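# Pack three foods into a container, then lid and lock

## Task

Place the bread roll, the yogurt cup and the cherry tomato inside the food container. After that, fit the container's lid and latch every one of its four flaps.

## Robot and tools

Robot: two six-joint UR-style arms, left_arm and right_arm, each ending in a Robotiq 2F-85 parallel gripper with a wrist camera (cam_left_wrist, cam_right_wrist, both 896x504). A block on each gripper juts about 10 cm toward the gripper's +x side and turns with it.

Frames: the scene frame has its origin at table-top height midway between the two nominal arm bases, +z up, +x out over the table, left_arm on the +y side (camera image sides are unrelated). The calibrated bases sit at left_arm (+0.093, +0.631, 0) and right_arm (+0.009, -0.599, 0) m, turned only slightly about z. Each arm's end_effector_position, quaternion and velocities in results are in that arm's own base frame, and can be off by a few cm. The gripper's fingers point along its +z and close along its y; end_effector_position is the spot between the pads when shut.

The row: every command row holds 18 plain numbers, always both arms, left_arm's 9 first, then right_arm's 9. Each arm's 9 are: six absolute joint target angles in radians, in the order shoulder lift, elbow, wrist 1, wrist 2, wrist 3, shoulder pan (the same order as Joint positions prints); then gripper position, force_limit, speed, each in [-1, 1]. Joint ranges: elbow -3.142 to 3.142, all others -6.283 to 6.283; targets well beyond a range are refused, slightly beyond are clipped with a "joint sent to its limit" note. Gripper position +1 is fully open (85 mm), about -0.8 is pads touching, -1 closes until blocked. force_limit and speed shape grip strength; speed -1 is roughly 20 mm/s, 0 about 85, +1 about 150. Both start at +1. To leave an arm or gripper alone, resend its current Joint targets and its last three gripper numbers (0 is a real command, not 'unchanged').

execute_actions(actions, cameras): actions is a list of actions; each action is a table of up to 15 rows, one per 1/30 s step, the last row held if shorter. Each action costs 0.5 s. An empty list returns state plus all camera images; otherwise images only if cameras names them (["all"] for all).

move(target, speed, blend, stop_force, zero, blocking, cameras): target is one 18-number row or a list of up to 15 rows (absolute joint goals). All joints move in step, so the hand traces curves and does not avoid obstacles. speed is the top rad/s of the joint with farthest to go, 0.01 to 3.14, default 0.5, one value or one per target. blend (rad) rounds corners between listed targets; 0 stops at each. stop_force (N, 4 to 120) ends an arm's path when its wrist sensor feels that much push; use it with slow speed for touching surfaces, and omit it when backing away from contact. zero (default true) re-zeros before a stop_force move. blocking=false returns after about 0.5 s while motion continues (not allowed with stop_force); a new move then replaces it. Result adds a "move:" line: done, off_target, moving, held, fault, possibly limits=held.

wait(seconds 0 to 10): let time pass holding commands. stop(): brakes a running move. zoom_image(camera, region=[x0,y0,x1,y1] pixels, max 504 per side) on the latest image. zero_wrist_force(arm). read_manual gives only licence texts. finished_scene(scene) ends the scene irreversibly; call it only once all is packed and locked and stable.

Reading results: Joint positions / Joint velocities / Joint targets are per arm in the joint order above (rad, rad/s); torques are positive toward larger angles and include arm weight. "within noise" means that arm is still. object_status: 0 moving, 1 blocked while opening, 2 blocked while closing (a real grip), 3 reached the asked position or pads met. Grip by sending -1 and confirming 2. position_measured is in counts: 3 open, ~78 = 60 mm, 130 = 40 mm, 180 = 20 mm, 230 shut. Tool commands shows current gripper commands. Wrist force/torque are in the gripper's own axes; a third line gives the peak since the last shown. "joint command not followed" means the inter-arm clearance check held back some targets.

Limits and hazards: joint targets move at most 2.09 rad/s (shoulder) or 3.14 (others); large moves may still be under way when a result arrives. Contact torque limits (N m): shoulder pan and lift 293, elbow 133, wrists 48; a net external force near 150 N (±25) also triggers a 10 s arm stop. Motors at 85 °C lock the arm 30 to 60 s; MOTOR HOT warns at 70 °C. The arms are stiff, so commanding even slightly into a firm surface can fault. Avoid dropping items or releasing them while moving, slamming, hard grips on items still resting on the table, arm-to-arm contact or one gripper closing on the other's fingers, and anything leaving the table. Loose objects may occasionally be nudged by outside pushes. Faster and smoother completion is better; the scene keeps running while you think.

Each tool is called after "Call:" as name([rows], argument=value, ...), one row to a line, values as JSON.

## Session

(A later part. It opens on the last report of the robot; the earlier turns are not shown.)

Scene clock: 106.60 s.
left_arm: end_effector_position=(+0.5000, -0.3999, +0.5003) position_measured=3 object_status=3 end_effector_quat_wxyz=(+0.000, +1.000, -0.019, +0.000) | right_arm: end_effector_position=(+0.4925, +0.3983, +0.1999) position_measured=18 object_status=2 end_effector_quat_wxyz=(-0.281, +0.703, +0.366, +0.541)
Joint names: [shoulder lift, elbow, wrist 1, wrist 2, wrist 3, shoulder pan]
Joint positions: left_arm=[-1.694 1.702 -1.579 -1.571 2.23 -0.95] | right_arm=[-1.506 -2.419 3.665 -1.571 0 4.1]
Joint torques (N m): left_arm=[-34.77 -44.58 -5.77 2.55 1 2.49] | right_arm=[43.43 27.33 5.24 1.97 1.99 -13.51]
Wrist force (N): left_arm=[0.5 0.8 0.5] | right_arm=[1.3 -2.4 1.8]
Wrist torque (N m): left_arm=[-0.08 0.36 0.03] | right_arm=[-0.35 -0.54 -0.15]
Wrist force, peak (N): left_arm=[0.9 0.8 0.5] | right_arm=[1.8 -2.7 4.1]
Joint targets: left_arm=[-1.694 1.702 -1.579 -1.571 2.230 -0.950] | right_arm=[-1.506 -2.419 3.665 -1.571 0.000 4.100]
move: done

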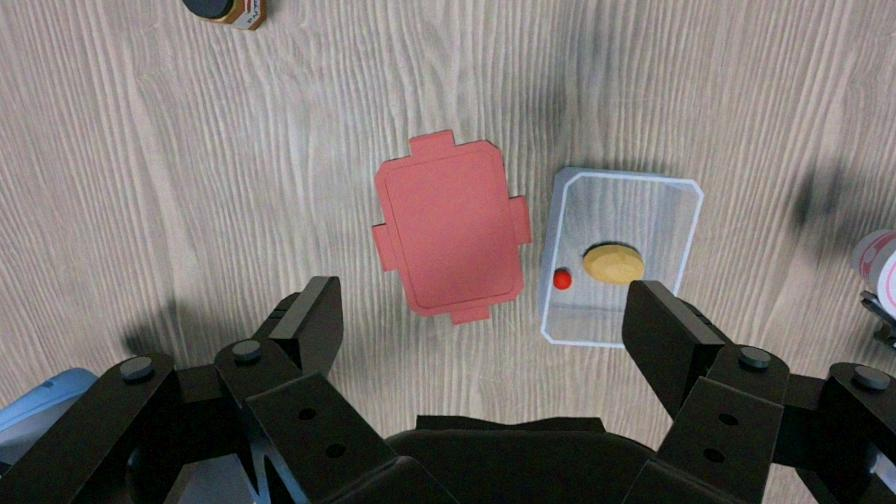

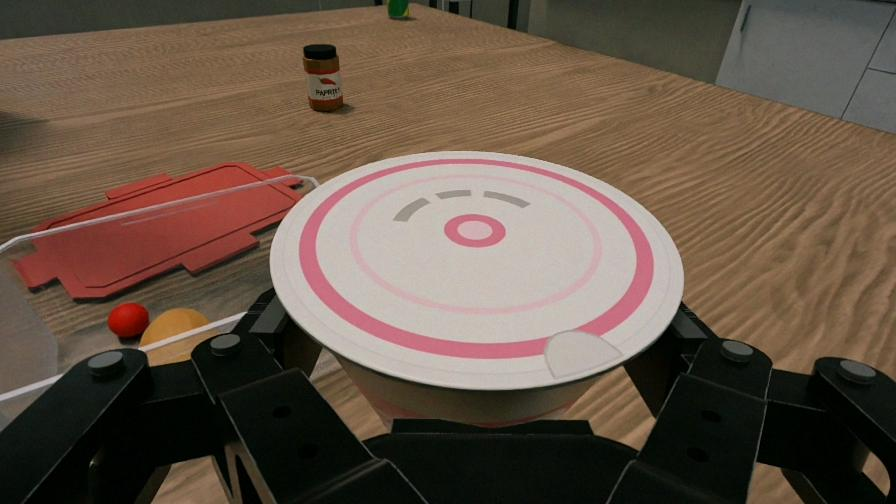

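Call:
move([
  [-1.3526,2.0007,-2.2189,-1.571,2.0412,-1.2884,-0.8,-1,0,-1.5062,-2.4189,3.6651,-1.571,0,4.1,-1,-1,-1],
  [-1.2085,2.0727,-2.435,-1.571,2.0412,-1.2884,-0.8,-1,0,-1.5062,-2.4189,3.6651,-1.571,0,4.1,-1,-1,-1],
], speed=[0.6,0.2], cameras=["all"])

Scene clock: 110.23 s.
left_arm: end_effector_position=(+0.3645, -0.6315, +0.0351) position_measured=229 object_status=3 end_effector_quat_wxyz=(+0.000, +0.996, -0.094, +0.000) | right_arm: end_effector_position=(+0.4925, +0.3982, +0.1999) position_measured=18 object_status=2 end_effector_quat_wxyz=(-0.281, +0.703, +0.366, +0.541)
Joint names: [shoulder lift, elbow, wrist 1, wrist 2, wrist 3, shoulder pan]
Joint positions: left_arm=[-1.209 2.073 -2.435 -1.571 2.041 -1.288] | right_arm=[-1.506 -2.419 3.665 -1.571 0 4.1]
Joint torques (N m): left_arm=[-45.08 -25.89 -7.5 2.03 -3.02 -13.12] | right_arm=[42.51 26.41 5.31 1.54 1.93 -15.1]
Wrist force (N): left_arm=[0.4 0.3 -0.8] | right_arm=[1.8 -1.8 2.2]
Wrist torque (N m): left_arm=[-0.12 0.37 0.15] | right_arm=[-0.23 -0.62 -0.14]
Wrist force, peak (N): left_arm=[-1.4 2.2 3.5] | right_arm=[1.4 -2.0 3.1]
Joint targets: left_arm=[-1.208 2.073 -2.435 -1.571 2.041 -1.288] | right_arm=[-1.506 -2.419 3.665 -1.571 0.000 4.100]
move: done

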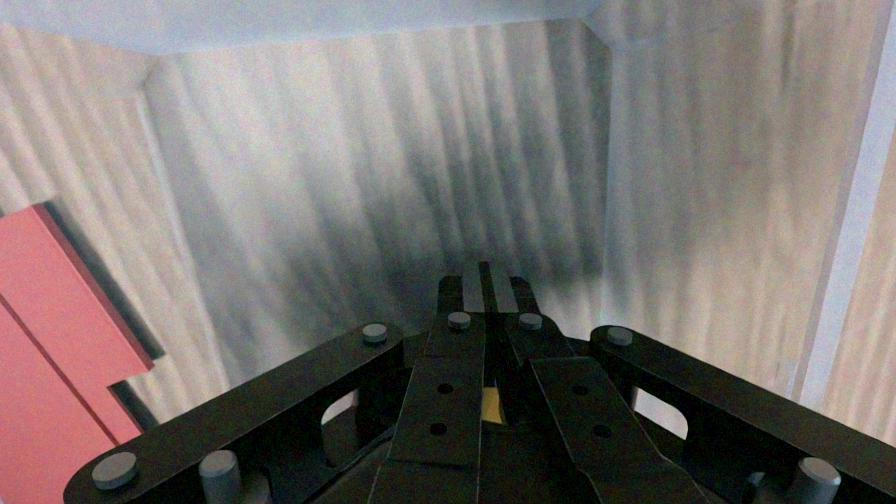

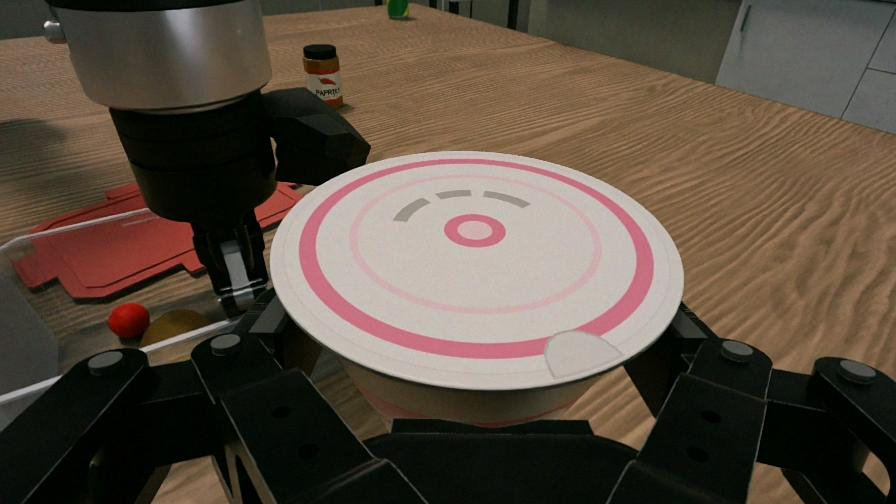

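Call:
move([
  [-1.2367,2.1171,-2.4512,-1.571,1.996,-1.3336,-0.8,-1,0,-1.5062,-2.4189,3.6651,-1.571,0,4.1,-1,-1,-1],
  [-1.2085,2.0727,-2.435,-1.571,2.0412,-1.2884,-0.8,-1,0,-1.5062,-2.4189,3.6651,-1.571,0,4.1,-1,-1,-1],
  [-1.3526,2.0007,-2.2189,-1.571,2.0412,-1.2884,-0.8,-1,0,-1.5062,-2.4189,3.6651,-1.571,0,4.1,-1,-1,-1],
  [-1.694,1.702,-1.579,-1.571,2.23,-0.95,1,-1,0,-1.5062,-2.4189,3.6651,-1.571,0,4.1,-1,-1,-1],
], speed=[0.05,0.2,0.3,0.8], cameras=["cam_left_wrist"])

Call:
zoom_image(camera="cam_left_wrist", region=[520, 150, 760, 350])

Scene clock: 116.10 s.
left_arm: end_effector_position=(+0.5000, -0.3999, +0.5003) position_measured=3 object_status=0 end_effector_quat_wxyz=(+0.000, +1.000, -0.019, +0.000) | right_arm: end_effector_position=(+0.4925, +0.3982, +0.1999) position_measured=18 object_status=2 end_effector_quat_wxyz=(-0.281, +0.703, +0.366, +0.541)
Joint names: [shoulder lift, elbow, wrist 1, wrist 2, wrist 3, shoulder pan]
Joint positions: left_arm=[-1.694 1.702 -1.579 -1.571 2.23 -0.95] | right_arm=[-1.506 -2.419 3.665 -1.571 0 4.1]
Joint torques (N m): left_arm=[-47.08 -55.73 -0.46 0.99 2.91 16.71] | right_arm=[42.31 25.6 5.21 2.02 1.76 -13.9]
Wrist force (N): left_arm=[0.7 0.4 0.6] | right_arm=[1.6 -2.2 2.4]
Wrist torque (N m): left_arm=[-0.15 0.34 0.03] | right_arm=[-0.30 -0.60 -0.14]
Wrist force, peak (N): left_arm=[0.9 -3.0 -3.5] | right_arm=[2.0 -2.2 2.6]
Joint targets: left_arm=[-1.694 1.702 -1.579 -1.571 2.230 -0.950] | right_arm=[-1.506 -2.419 3.665 -1.571 0.000 4.100]
move: done
Images, in order (width x height): cam_left_wrist 896x504.

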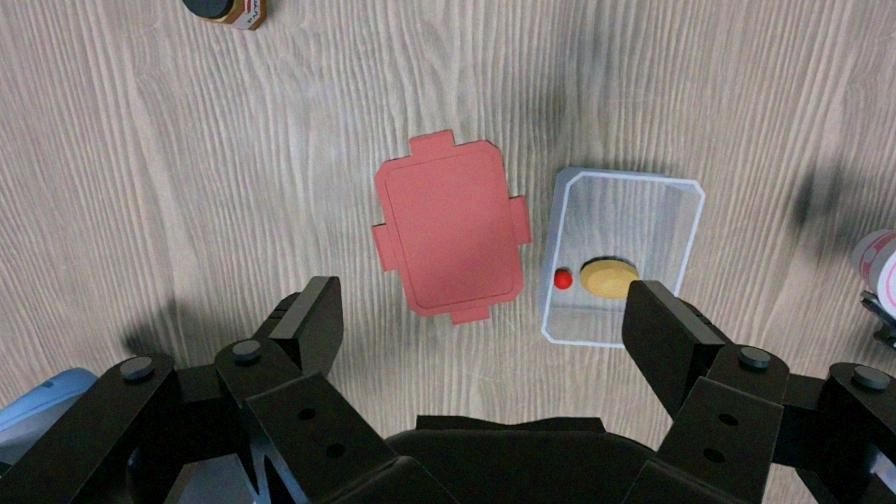

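Scaled by 2.100 from the camera's 896x504 image, which has a finer 1280x720 frame.

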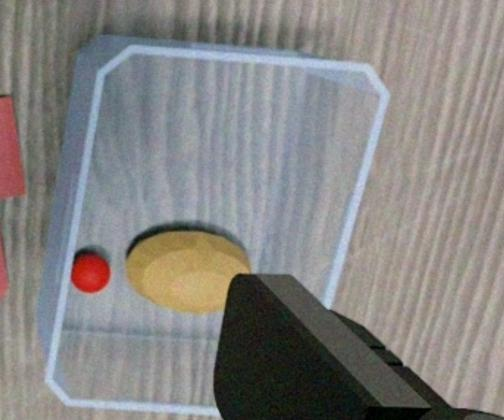

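Call:
move([
  [-1.694,1.702,-1.579,-1.571,2.23,-0.95,1,-1,0,-1.9625,-1.6819,2.7394,-1.7985,-0.2798,4.2128,-1,-1,-1],
  [-1.694,1.702,-1.579,-1.571,2.23,-0.95,1,-1,0,-2.0585,-1.7542,2.9077,-1.7985,-0.2798,4.2128,-1,-1,-1],
], speed=[0.5,0.15], cameras=["cam_right_wrist"])

Call:
move(target=[-1.694,1.702,-1.579,-1.571,2.23,-0.95,1,-1,0,-2.0914,-1.7695,2.9559,-1.7985,-0.2798,4.2128,-1,-1,-1], speed=0.05, stop_force=5, cameras=["all"])

Call:
zoom_image(camera="cam_left_wrist", region=[520, 150, 760, 350])

Scene clock: 120.67 s.
left_arm: end_effector_position=(+0.5000, -0.3999, +0.5003) position_measured=3 object_status=3 end_effector_quat_wxyz=(+0.000, +1.000, -0.019, +0.000) | right_arm: end_effector_position=(+0.4853, +0.6594, +0.0751) position_measured=18 object_status=2 end_effector_quat_wxyz=(-0.224, +0.710, +0.616, +0.258)
Joint names: [shoulder lift, elbow, wrist 1, wrist 2, wrist 3, shoulder pan]
Joint positions: left_arm=[-1.694 1.702 -1.579 -1.571 2.23 -0.95] | right_arm=[-2.058 -1.754 2.908 -1.799 -0.28 4.213]
Joint torques (N m): left_arm=[-45.77 -53.69 -0.4 0.36 2.87 17.28] | right_arm=[62.77 25.14 1.14 -3.24 -2.48 17.94]
Wrist force (N): left_arm=[0.5 0.6 0.4] | right_arm=[1.1 -3.0 2.6]
Wrist torque (N m): left_arm=[-0.12 0.36 0.03] | right_arm=[-0.37 -0.36 -0.13]
Wrist force, peak (N): left_arm=[0.7 1.0 0.6] | right_arm=[2.2 -2.9 3.4]
Joint targets: left_arm=[-1.694 1.702 -1.579 -1.571 2.230 -0.950] | right_arm=[-2.059 -1.754 2.908 -1.798 -0.280 4.213]
move: done
Images, in order (width x height): cam_right_wrist 896x504.

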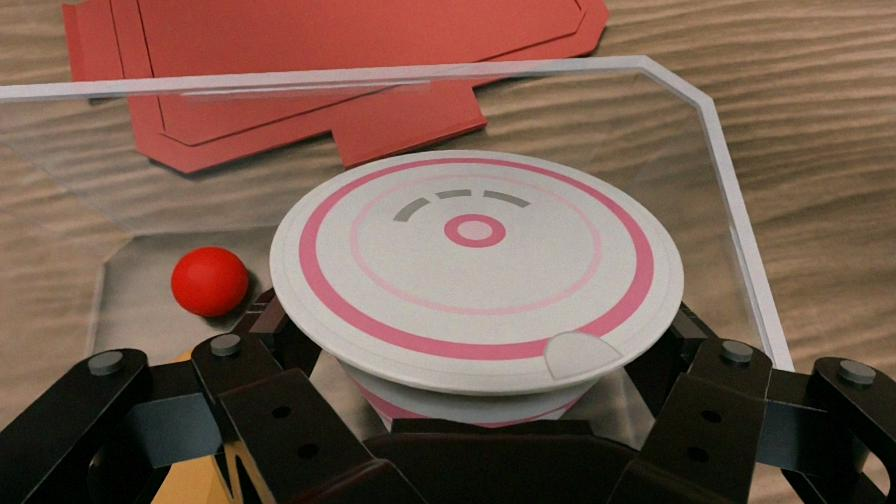

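Scene clock: 122.77 s.
left_arm: end_effector_position=(+0.5000, -0.3999, +0.5003) position_measured=3 object_status=3 end_effector_quat_wxyz=(+0.000, +1.000, -0.019, +0.000) | right_arm: end_effector_position=(+0.4853, +0.6595, +0.0476) position_measured=18 object_status=2 end_effector_quat_wxyz=(-0.224, +0.710, +0.616, +0.258)
Joint names: [shoulder lift, elbow, wrist 1, wrist 2, wrist 3, shoulder pan]
Joint positions: left_arm=[-1.694 1.702 -1.579 -1.571 2.23 -0.95] | right_arm=[-2.088 -1.768 2.95 -1.799 -0.28 4.213]
Joint torques (N m): left_arm=[-42.4 -53.6 -0.76 -0.16 3.03 14.49] | right_arm=[92.04 45.5 -5.07 1.39 -2.19 12.24]
Wrist force (N): left_arm=[0.9 0.8 0.6] | right_arm=[0.9 -2.5 2.8]
Wrist torque (N m): left_arm=[-0.09 0.29 0.03] | right_arm=[-0.33 -0.34 -0.15]
Wrist force, peak (N): left_arm=[0.9 0.8 0.6] | right_arm=[6.5 -4.6 -4.6]
Joint targets: left_arm=[-1.694 1.702 -1.579 -1.571 2.230 -0.950] | right_arm=[-2.088 -1.768 2.950 -1.799 -0.280 4.213]
move: contact (right_arm)

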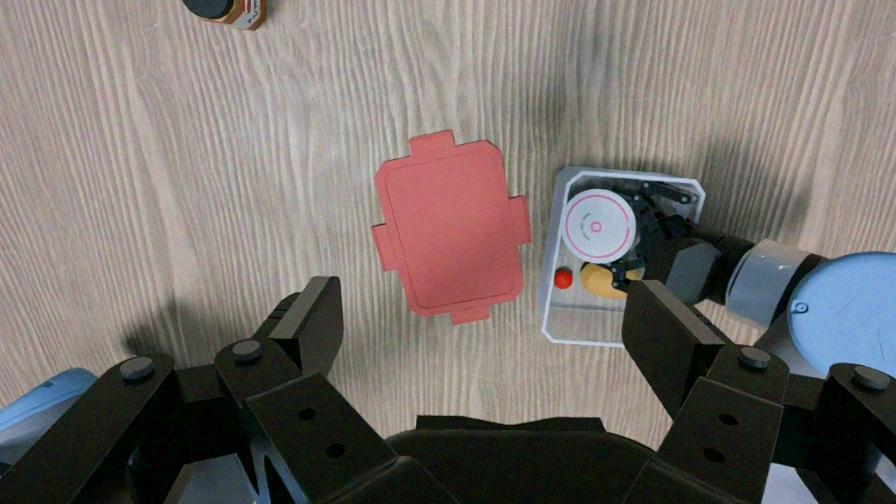

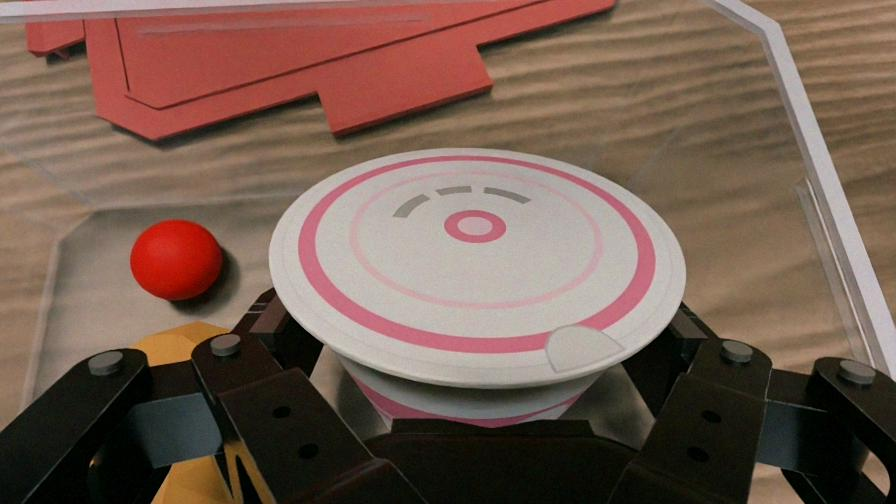

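Scaled by 2.100 from the camera's 896x504 image, which has a finer 1280x720 frame.

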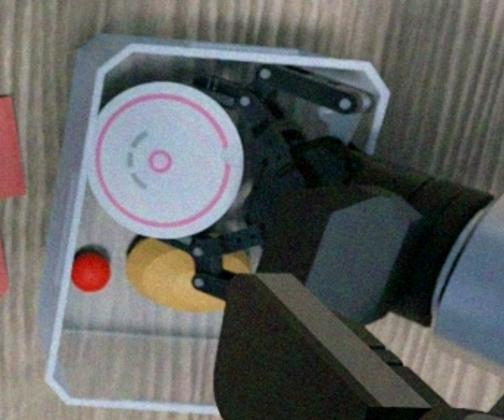

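Call:
move(target=[-1.694,1.702,-1.579,-1.571,2.23,-0.95,1,-1,0,-2.088,-1.768,2.95,-1.7985,-0.2798,4.2128,1,-1,-1], speed=0.05, cameras=["cam_right_wrist"])

Scene clock: 124.80 s.
left_arm: end_effector_position=(+0.5000, -0.3999, +0.5003) position_measured=3 object_status=3 end_effector_quat_wxyz=(+0.000, +1.000, -0.019, +0.000) | right_arm: end_effector_position=(+0.4852, +0.6592, +0.0472) position_measured=3 object_status=0 end_effector_quat_wxyz=(-0.224, +0.710, +0.616, +0.258)
Joint names: [shoulder lift, elbow, wrist 1, wrist 2, wrist 3, shoulder pan]
Joint positions: left_arm=[-1.694 1.702 -1.579 -1.571 2.23 -0.95] | right_arm=[-2.088 -1.768 2.95 -1.799 -0.28 4.213]
Joint torques (N m): left_arm=[-43.81 -53.29 -1.04 -0.47 3.01 15.62] | right_arm=[65.96 23.45 -5.12 1.1 -1.72 8.47]
Wrist force (N): left_arm=[0.4 0.5 0.6] | right_arm=[2.1 -2.7 1.2]
Wrist torque (N m): left_arm=[-0.13 0.38 0.02] | right_arm=[-0.28 -0.34 -0.16]
Wrist force, peak (N): left_arm=[1.0 0.5 0.6] | right_arm=[1.0 -3.3 3.0]
Joint targets: left_arm=[-1.694 1.702 -1.579 -1.571 2.230 -0.950] | right_arm=[-2.088 -1.768 2.950 -1.798 -0.280 4.213]
move: done
Images, in order (width x height): cam_right_wrist 896x504.

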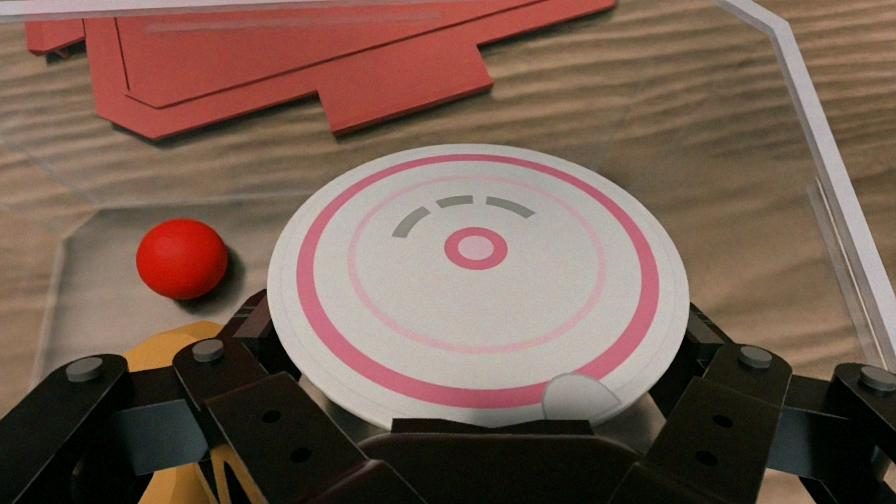

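Call:
move(target=[-1.694,1.702,-1.579,-1.571,2.23,-0.95,1,-1,0,-1.9395,-1.8332,2.8603,-1.822,-0.3109,4.1745,1,-1,-1], speed=0.1, cameras=["cam_left_wrist","cam_right_wrist"])

Call:
zoom_image(camera="cam_left_wrist", region=[520, 150, 760, 350])

Scene clock: 127.57 s.
left_arm: end_effector_position=(+0.5000, -0.3999, +0.5003) position_measured=3 object_status=3 end_effector_quat_wxyz=(+0.000, +1.000, -0.019, +0.000) | right_arm: end_effector_position=(+0.4761, +0.5960, +0.1241) position_measured=3 object_status=3 end_effector_quat_wxyz=(-0.224, +0.710, +0.616, +0.258)
Joint names: [shoulder lift, elbow, wrist 1, wrist 2, wrist 3, shoulder pan]
Joint positions: left_arm=[-1.694 1.702 -1.579 -1.571 2.23 -0.95] | right_arm=[-1.94 -1.833 2.86 -1.822 -0.311 4.175]
Joint torques (N m): left_arm=[-42.78 -52.75 -0.54 -0.56 2.98 15.87] | right_arm=[81.02 25.99 -5.04 -2.58 -2.77 -12.2]
Wrist force (N): left_arm=[0.7 0.5 0.4] | right_arm=[1.0 -2.4 2.9]
Wrist torque (N m): left_arm=[-0.15 0.32 0.02] | right_arm=[-0.26 -0.37 -0.11]
Wrist force, peak (N): left_arm=[0.7 0.7 0.8] | right_arm=[1.3 -2.6 3.3]
Joint targets: left_arm=[-1.694 1.702 -1.579 -1.571 2.230 -0.950] | right_arm=[-1.939 -1.833 2.860 -1.822 -0.311 4.175]
move: done

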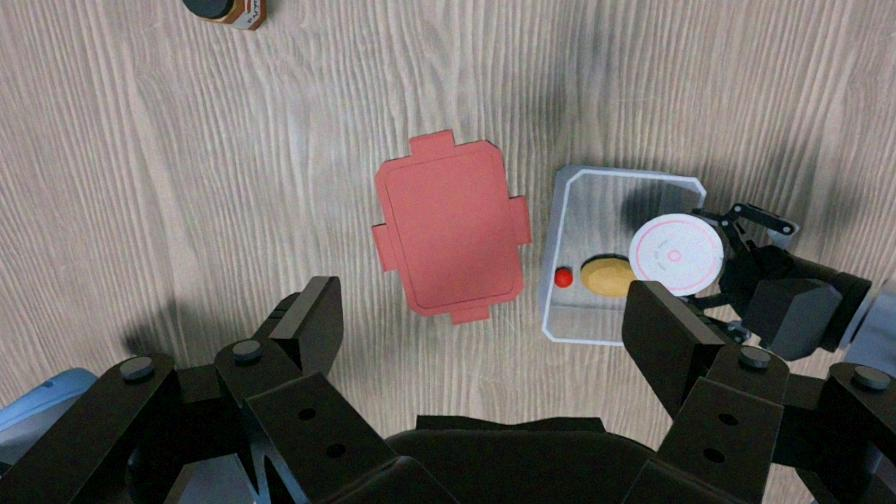

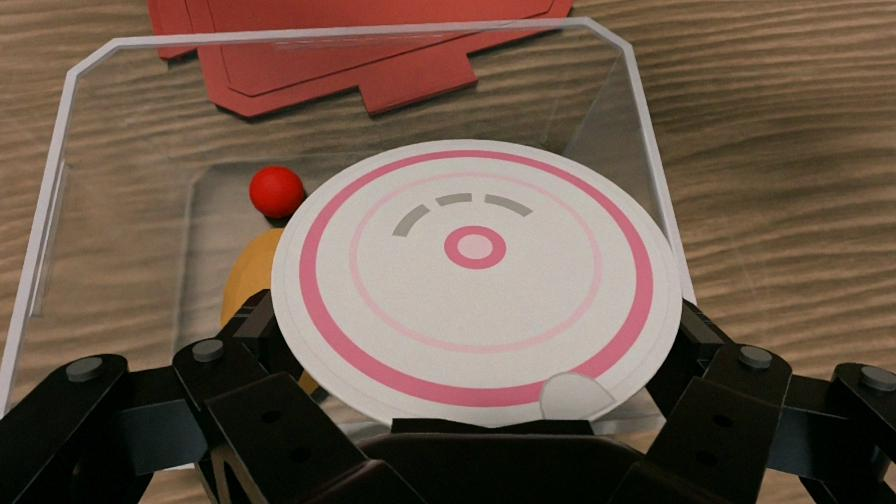

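Scaled by 2.100 from the camera's 896x504 image, which has a finer 1280x720 frame.

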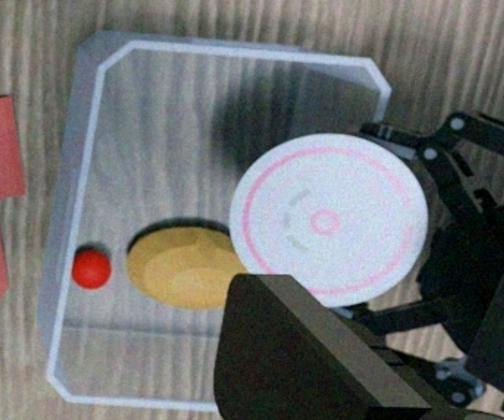

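Call:
move(target=[-1.694,1.702,-1.579,-1.571,2.23,-0.95,1,-1,0,-2.088,-1.768,2.95,-1.7985,-0.2798,4.2128,1,-1,-1], speed=0.08, stop_force=8, cameras=["cam_left_wrist","cam_right_wrist"])

Call:
zoom_image(camera="cam_left_wrist", region=[520, 150, 760, 350])

Scene clock: 131.33 s.
left_arm: end_effector_position=(+0.5000, -0.3999, +0.5003) position_measured=3 object_status=3 end_effector_quat_wxyz=(+0.000, +1.000, -0.019, +0.000) | right_arm: end_effector_position=(+0.4852, +0.6592, +0.0472) position_measured=3 object_status=3 end_effector_quat_wxyz=(-0.224, +0.710, +0.616, +0.258)
Joint names: [shoulder lift, elbow, wrist 1, wrist 2, wrist 3, shoulder pan]
Joint positions: left_arm=[-1.694 1.702 -1.579 -1.571 2.23 -0.95] | right_arm=[-2.088 -1.768 2.95 -1.798 -0.28 4.213]
Joint torques (N m): left_arm=[-42.92 -50.84 -0.78 -1.13 2.54 17.53] | right_arm=[65.22 44.42 1.12 1.64 1.67 17.93]
Wrist force (N): left_arm=[0.5 0.7 0.4] | right_arm=[1.6 -2.8 1.1]
Wrist torque (N m): left_arm=[-0.10 0.37 0.02] | right_arm=[-0.33 -0.28 -0.27]
Wrist force, peak (N): left_arm=[0.8 0.7 0.8] | right_arm=[1.0 -3.1 3.6]
Joint targets: left_arm=[-1.694 1.702 -1.579 -1.571 2.230 -0.950] | right_arm=[-2.088 -1.768 2.950 -1.798 -0.280 4.213]
move: done

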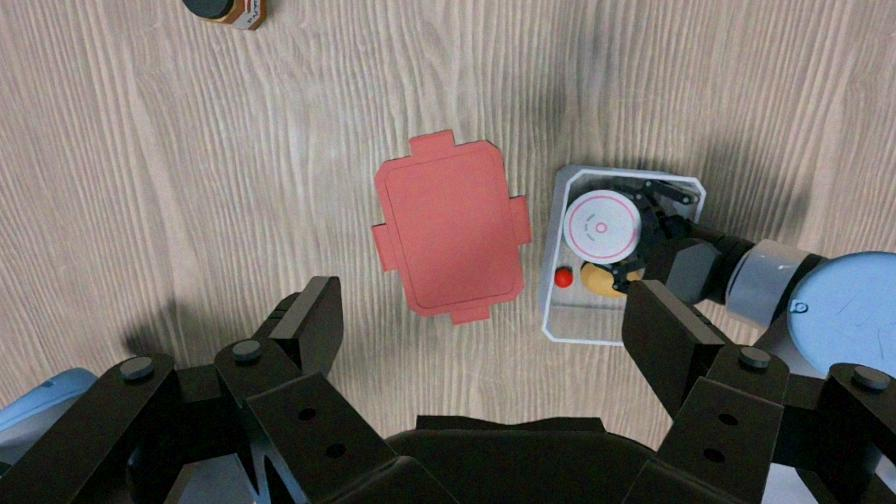

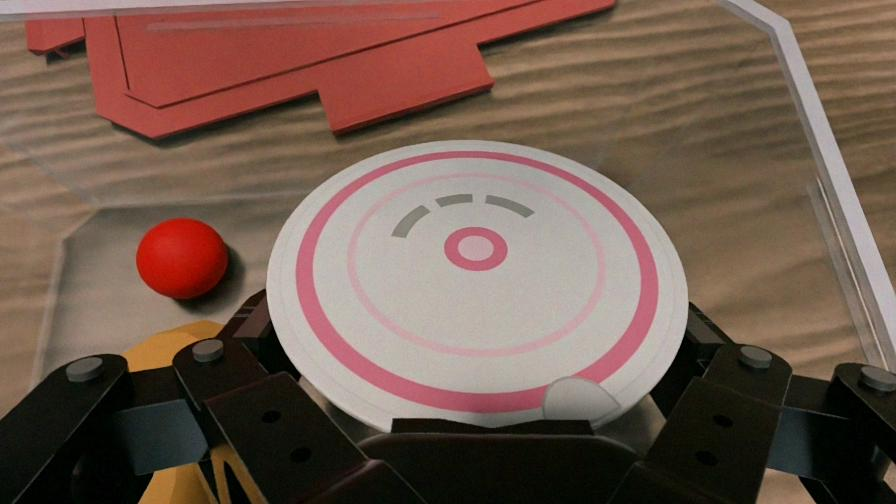

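Scaled by 2.100 from the camera's 896x504 image, which has a finer 1280x720 frame.

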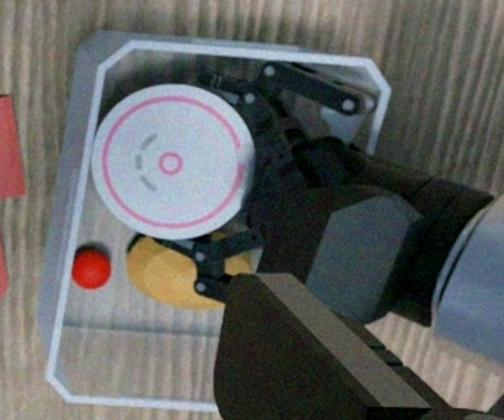

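Call:
move(target=[-1.694,1.702,-1.579,-1.571,2.23,-0.95,1,-1,0,-2.0675,-1.815,2.9752,-1.8073,-0.2913,4.1985,1,-1,-1], speed=0.05, stop_force=10, cameras=["cam_left_wrist","cam_right_wrist"])

Call:
zoom_image(camera="cam_left_wrist", region=[520, 150, 760, 350])

Scene clock: 134.20 s.
left_arm: end_effector_position=(+0.5000, -0.3999, +0.5003) position_measured=3 object_status=3 end_effector_quat_wxyz=(+0.000, +1.000, -0.019, +0.000) | right_arm: end_effector_position=(+0.4817, +0.6344, +0.0423) position_measured=3 object_status=3 end_effector_quat_wxyz=(-0.224, +0.710, +0.616, +0.258)
Joint names: [shoulder lift, elbow, wrist 1, wrist 2, wrist 3, shoulder pan]
Joint positions: left_arm=[-1.694 1.702 -1.579 -1.571 2.23 -0.95] | right_arm=[-2.068 -1.815 2.975 -1.807 -0.291 4.199]
Joint torques (N m): left_arm=[-43.4 -50.37 -0.94 -1.38 2.71 16] | right_arm=[89.9 22.62 1.6 -2.7 -3.01 -12.92]
Wrist force (N): left_arm=[0.8 0.4 0.7] | right_arm=[0.8 -2.4 1.9]
Wrist torque (N m): left_arm=[-0.16 0.32 0.02] | right_arm=[-0.30 -0.23 -0.14]
Wrist force, peak (N): left_arm=[1.0 0.6 0.6] | right_arm=[2.4 -2.3 2.0]
Joint targets: left_arm=[-1.694 1.702 -1.579 -1.571 2.230 -0.950] | right_arm=[-2.067 -1.815 2.975 -1.807 -0.291 4.198]
move: done

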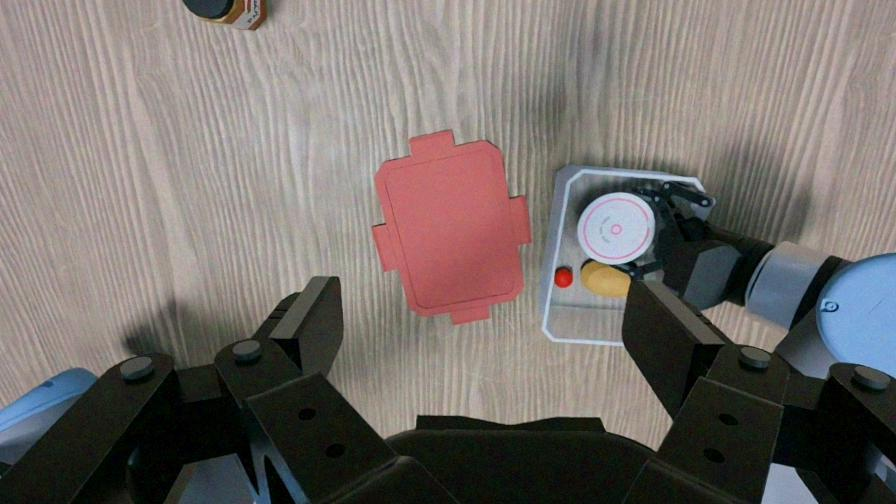

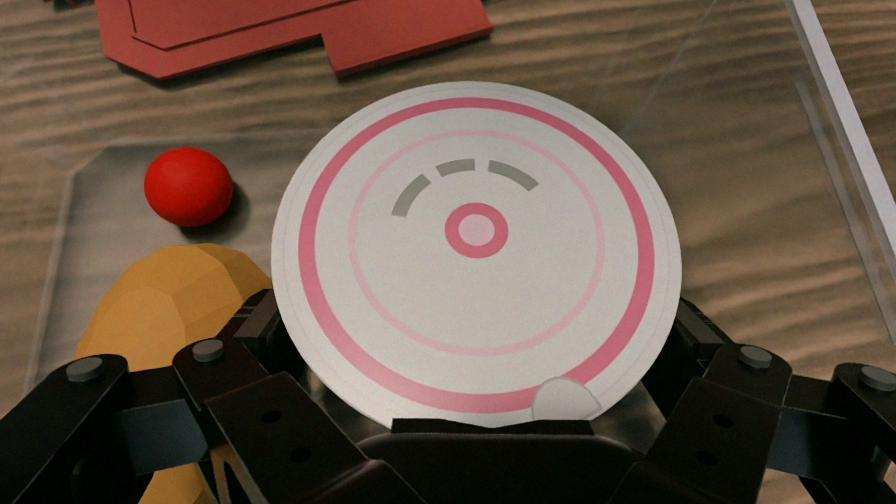

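Scaled by 2.100 from the camera's 896x504 image, which has a finer 1280x720 frame.

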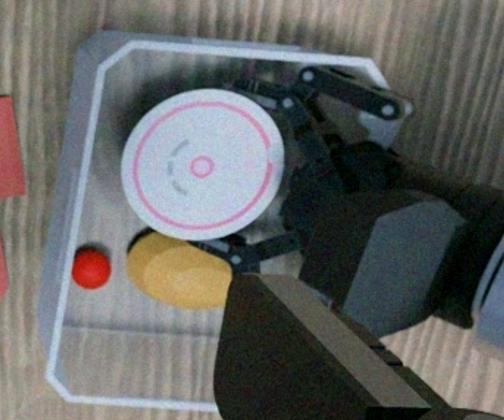

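Call:
move(target=[-1.694,1.702,-1.579,-1.571,2.23,-0.95,1,-1,0,-2.0849,-1.8214,2.999,-1.8073,-0.2913,4.1985,1,-1,-1], speed=0.03, stop_force=6, cameras=["cam_left_wrist","cam_right_wrist"])

Call:
zoom_image(camera="cam_left_wrist", region=[520, 150, 760, 350])

Scene clock: 136.10 s.
left_arm: end_effector_position=(+0.5000, -0.3999, +0.5003) position_measured=3 object_status=3 end_effector_quat_wxyz=(+0.000, +1.000, -0.019, +0.000) | right_arm: end_effector_position=(+0.4817, +0.6344, +0.0272) position_measured=3 object_status=3 end_effector_quat_wxyz=(-0.224, +0.710, +0.616, +0.258)
Joint names: [shoulder lift, elbow, wrist 1, wrist 2, wrist 3, shoulder pan]
Joint positions: left_arm=[-1.694 1.702 -1.579 -1.571 2.23 -0.95] | right_arm=[-2.085 -1.821 2.999 -1.807 -0.291 4.198]
Joint torques (N m): left_arm=[-41.85 -49.33 -0.76 -1.69 2.47 14.2] | right_arm=[63.9 20.35 0.94 -1.39 -1.59 -10.83]
Wrist force (N): left_arm=[0.7 0.7 0.6] | right_arm=[3.9 -3.4 1.2]
Wrist torque (N m): left_arm=[-0.10 0.33 0.03] | right_arm=[-0.46 -0.49 -0.25]
Wrist force, peak (N): left_arm=[0.9 0.6 0.9] | right_arm=[4.3 -3.2 1.5]
Joint targets: left_arm=[-1.694 1.702 -1.579 -1.571 2.230 -0.950] | right_arm=[-2.085 -1.821 2.999 -1.807 -0.291 4.198]
move: done

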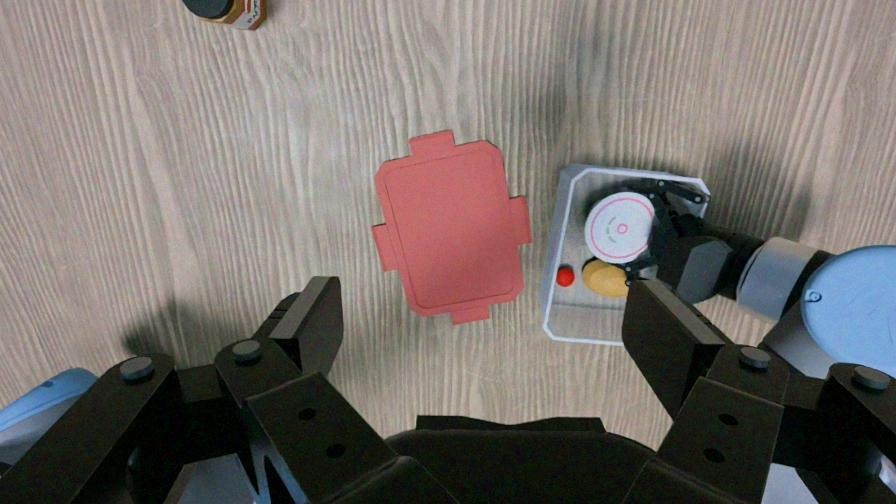

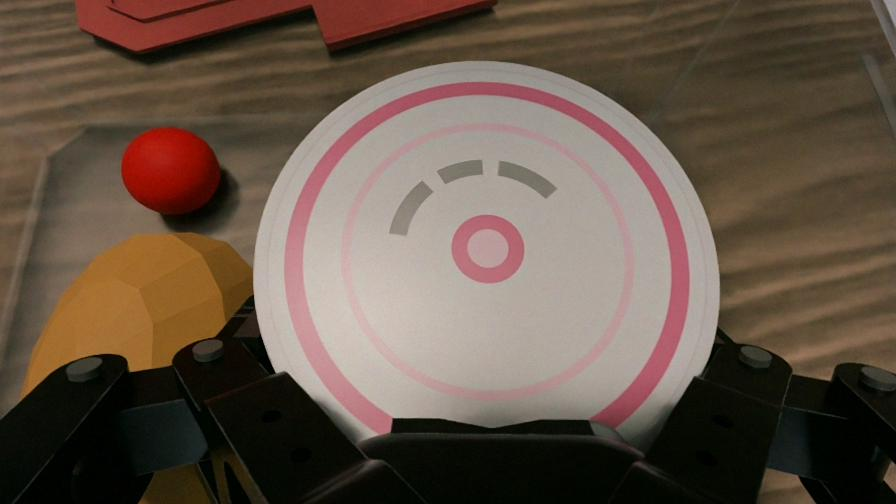

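Scaled by 2.100 from the camera's 896x504 image, which has a finer 1280x720 frame.

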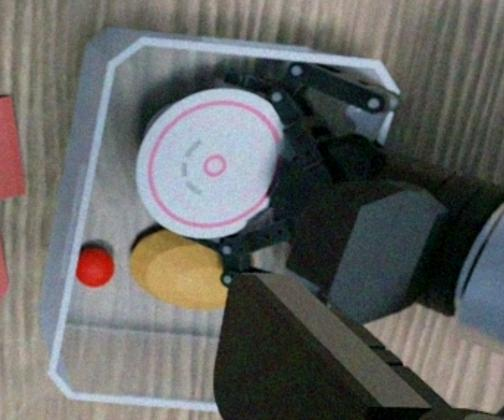

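Call:
move(target=[-1.694,1.702,-1.579,-1.571,2.23,-0.95,1,-1,0,-1.9637,-1.8763,2.9261,-1.8274,-0.3179,4.1658,1,-1,-1], speed=0.06, cameras=["cam_left_wrist","cam_right_wrist"])

Call:
zoom_image(camera="cam_left_wrist", region=[520, 150, 760, 350])

Scene clock: 139.00 s.
left_arm: end_effector_position=(+0.5000, -0.3999, +0.5003) position_measured=3 object_status=3 end_effector_quat_wxyz=(+0.000, +1.000, -0.019, +0.000) | right_arm: end_effector_position=(+0.4745, +0.5835, +0.0885) position_measured=3 object_status=3 end_effector_quat_wxyz=(-0.224, +0.710, +0.616, +0.258)
Joint names: [shoulder lift, elbow, wrist 1, wrist 2, wrist 3, shoulder pan]
Joint positions: left_arm=[-1.694 1.702 -1.579 -1.571 2.23 -0.95] | right_arm=[-1.964 -1.876 2.926 -1.827 -0.318 4.166]
Joint torques (N m): left_arm=[-42.42 -48.73 -0.92 -2.39 2.97 17.19] | right_arm=[80.67 24.91 -5.46 -2.79 -2.91 -16.16]
Wrist force (N): left_arm=[0.4 0.1 0.3] | right_arm=[2.3 -1.6 2.4]
Wrist torque (N m): left_arm=[-0.20 0.37 0.02] | right_arm=[-0.13 -0.41 -0.13]
Wrist force, peak (N): left_arm=[1.0 0.9 0.6] | right_arm=[4.5 -3.4 1.1]
Joint targets: left_arm=[-1.694 1.702 -1.579 -1.571 2.230 -0.950] | right_arm=[-1.964 -1.876 2.926 -1.827 -0.318 4.166]
move: done

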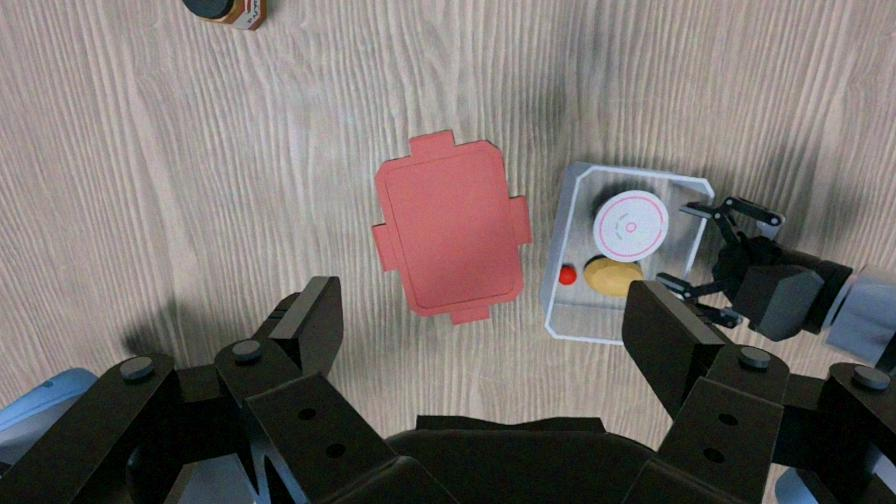

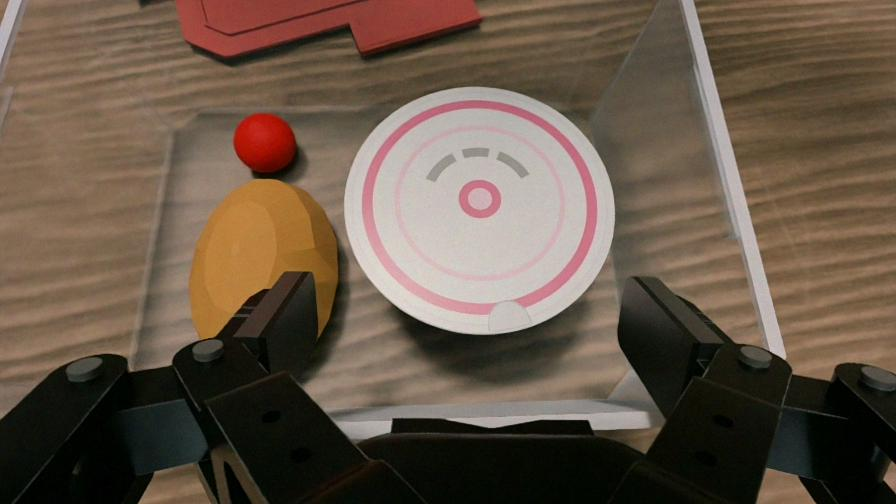

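Scaled by 2.100 from the camera's 896x504 image, which has a finer 1280x720 frame.

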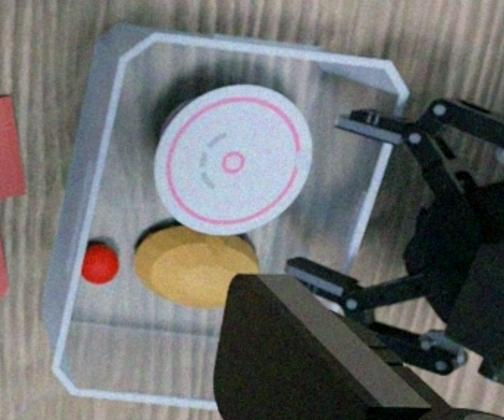

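Call:
move([
  [-1.694,1.702,-1.579,-1.571,2.23,-0.95,1,-1,0,-1.8274,-1.7554,2.6689,-1.8274,-0.3179,4.1658,1,-1,-1],
  [-1.6709,2.1361,-2.036,-1.5708,2.1684,-1.0112,1,-1,0,-1.5062,-2.4189,3.6651,-1.571,0,4.1,1,-1,-1],
], speed=0.5, cameras=["cam_left_wrist","cam_right_wrist"])

Call:
zoom_image(camera="cam_left_wrist", region=[250, 0, 690, 330])

Scene clock: 143.13 s.
left_arm: end_effector_position=(+0.4499, -0.3901, +0.2501) position_measured=3 object_status=3 end_effector_quat_wxyz=(+0.000, +1.000, -0.019, +0.000) | right_arm: end_effector_position=(+0.4925, +0.3982, +0.1999) position_measured=3 object_status=3 end_effector_quat_wxyz=(-0.281, +0.703, +0.366, +0.541)
Joint names: [shoulder lift, elbow, wrist 1, wrist 2, wrist 3, shoulder pan]
Joint positions: left_arm=[-1.671 2.136 -2.036 -1.571 2.168 -1.011] | right_arm=[-1.506 -2.419 3.665 -1.571 0 4.1]
Joint torques (N m): left_arm=[-19.48 -37.23 -7.02 2.98 -2.97 -16.88] | right_arm=[41.14 22.57 3.92 2.32 1.79 -11.89]
Wrist force (N): left_arm=[0.1 0.5 0.5] | right_arm=[3.6 -1.4 2.2]
Wrist torque (N m): left_arm=[-0.16 0.43 0.15] | right_arm=[-0.18 -0.65 -0.13]
Wrist force, peak (N): left_arm=[0.0 0.1 1.5] | right_arm=[4.4 -2.5 2.0]
Joint targets: left_arm=[-1.671 2.136 -2.036 -1.571 2.168 -1.011] | right_arm=[-1.506 -2.419 3.665 -1.571 0.000 4.100]
move: done

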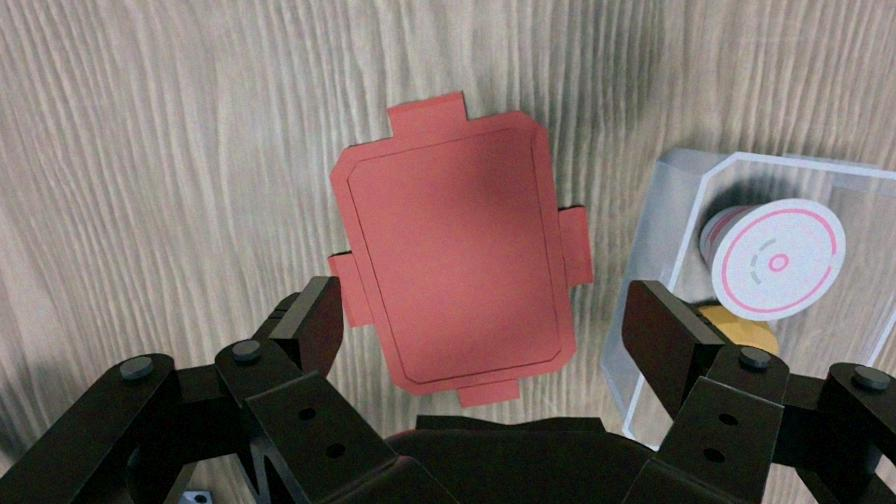

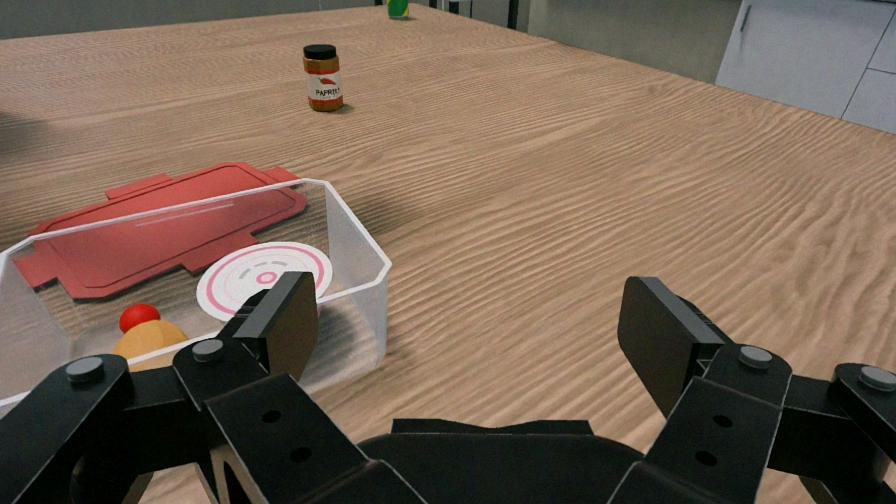

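Scaled by 1.145 from the camera's 896x504 image, which has a finer 1280x720 frame.

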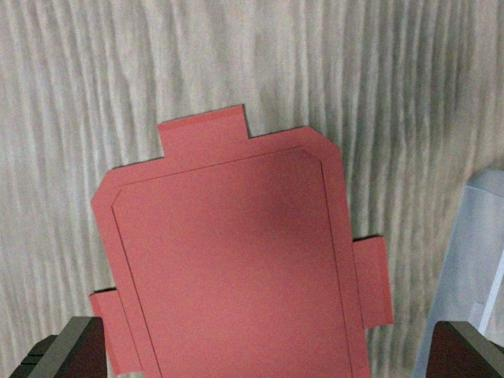

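Call:
move(target=[-1.757,2.4817,-2.2955,-1.5708,2.1558,-1.0238,1,-1,0,-1.5062,-2.4189,3.6651,-1.571,0,4.1,1,-1,-1], speed=0.5, cameras=["cam_left_wrist"])

Call:
zoom_image(camera="cam_left_wrist", region=[250, 130, 600, 400])

Scene clock: 145.30 s.
left_arm: end_effector_position=(+0.3747, -0.2805, +0.1201) position_measured=3 object_status=3 end_effector_quat_wxyz=(+0.000, +1.000, -0.019, +0.000) | right_arm: end_effector_position=(+0.4925, +0.3982, +0.1999) position_measured=3 object_status=3 end_effector_quat_wxyz=(-0.281, +0.703, +0.366, +0.541)
Joint names: [shoulder lift, elbow, wrist 1, wrist 2, wrist 3, shoulder pan]
Joint positions: left_arm=[-1.757 2.482 -2.295 -1.571 2.156 -1.024] | right_arm=[-1.506 -2.419 3.665 -1.571 0 4.1]
Joint torques (N m): left_arm=[-28.13 -29.56 -7.49 1.9 -2.9 -16.25] | right_arm=[42.42 25.02 4.88 1.85 2.02 -12.47]
Wrist force (N): left_arm=[0.4 0.3 0.1] | right_arm=[3.1 -2.0 2.0]
Wrist torque (N m): left_arm=[-0.16 0.34 0.14] | right_arm=[-0.27 -0.57 -0.14]
Wrist force, peak (N): left_arm=[1.2 2.4 -1.4] | right_arm=[3.6 -2.2 2.0]
Joint targets: left_arm=[-1.757 2.482 -2.296 -1.571 2.156 -1.024] | right_arm=[-1.506 -2.419 3.665 -1.571 0.000 4.100]
move: done
Images, in order (width x height): cam_left_wrist 896x504.

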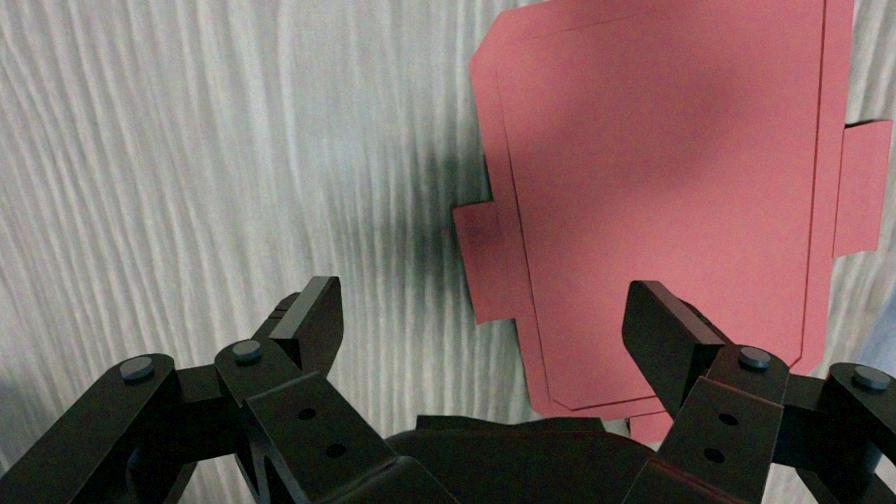

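Scaled by 1.440 from the camera's 896x504 image, which has a finer 1280x720 frame.

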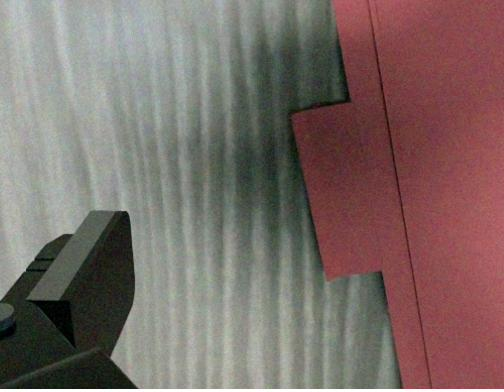

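Call:
wait(seconds=0, cameras=["cam_right_wrist"])

Call:
zoom_image(camera="cam_right_wrist", region=[0, 140, 340, 340])

Scene clock: 145.43 s.
left_arm: end_effector_position=(+0.3747, -0.2804, +0.1200) position_measured=3 object_status=3 end_effector_quat_wxyz=(+0.000, +1.000, -0.019, +0.000) | right_arm: end_effector_position=(+0.4925, +0.3982, +0.1999) position_measured=3 object_status=3 end_effector_quat_wxyz=(-0.281, +0.703, +0.366, +0.541)
Joint names: [shoulder lift, elbow, wrist 1, wrist 2, wrist 3, shoulder pan]
Joint positions: left_arm=[-1.757 2.482 -2.295 -1.571 2.156 -1.024] | right_arm=[-1.506 -2.419 3.665 -1.571 0 4.1]
Joint torques (N m): left_arm=[-29.88 -30.37 -7.1 1.84 -3.08 -16.55] | right_arm=[44.08 24.83 5.02 1.91 2.15 -11.42]
Wrist force (N): left_arm=[0.4 0.9 0.1] | right_arm=[3.0 -1.8 1.9]
Wrist torque (N m): left_arm=[-0.07 0.35 0.13] | right_arm=[-0.24 -0.57 -0.14]
Wrist force, peak (N): left_arm=[0.4 0.9 0.1] | right_arm=[3.4 -2.0 2.2]
Joint targets: left_arm=[-1.757 2.482 -2.296 -1.571 2.156 -1.024] | right_arm=[-1.506 -2.419 3.665 -1.571 0.000 4.100]
Tool commands: left_gripper/position=+1.0 left_gripper/force_limit=-1.0 left_gripper/speed=+0.0 right_gripper/position=+1.0 right_gripper/force_limit=-1.0 right_gripper/speed=-1.0
Images, in order (width x height): cam_right_wrist 896x504.

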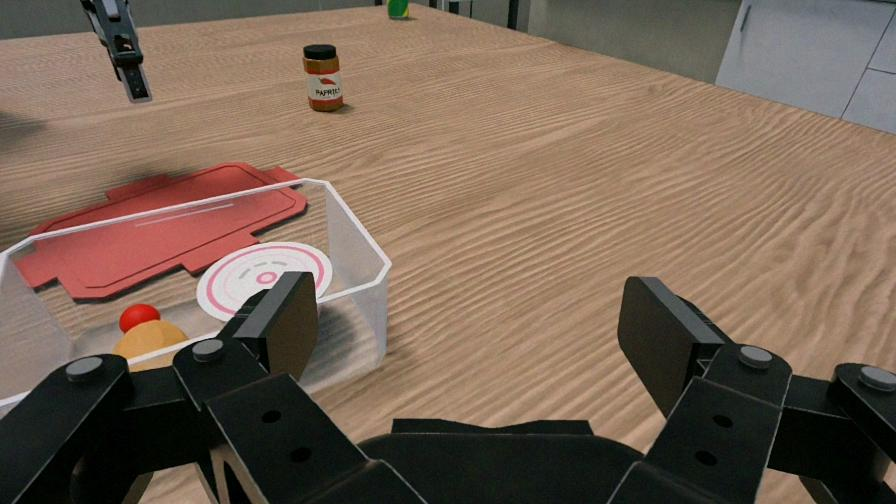

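Scaled by 1.482 from the camera's 896x504 image, which has a finer 1280x720 frame.

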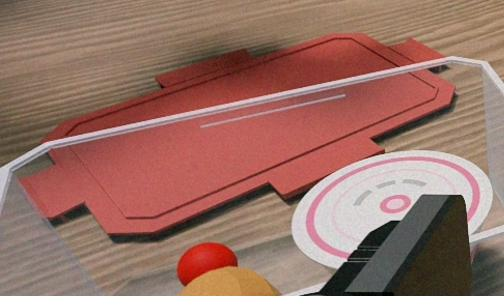

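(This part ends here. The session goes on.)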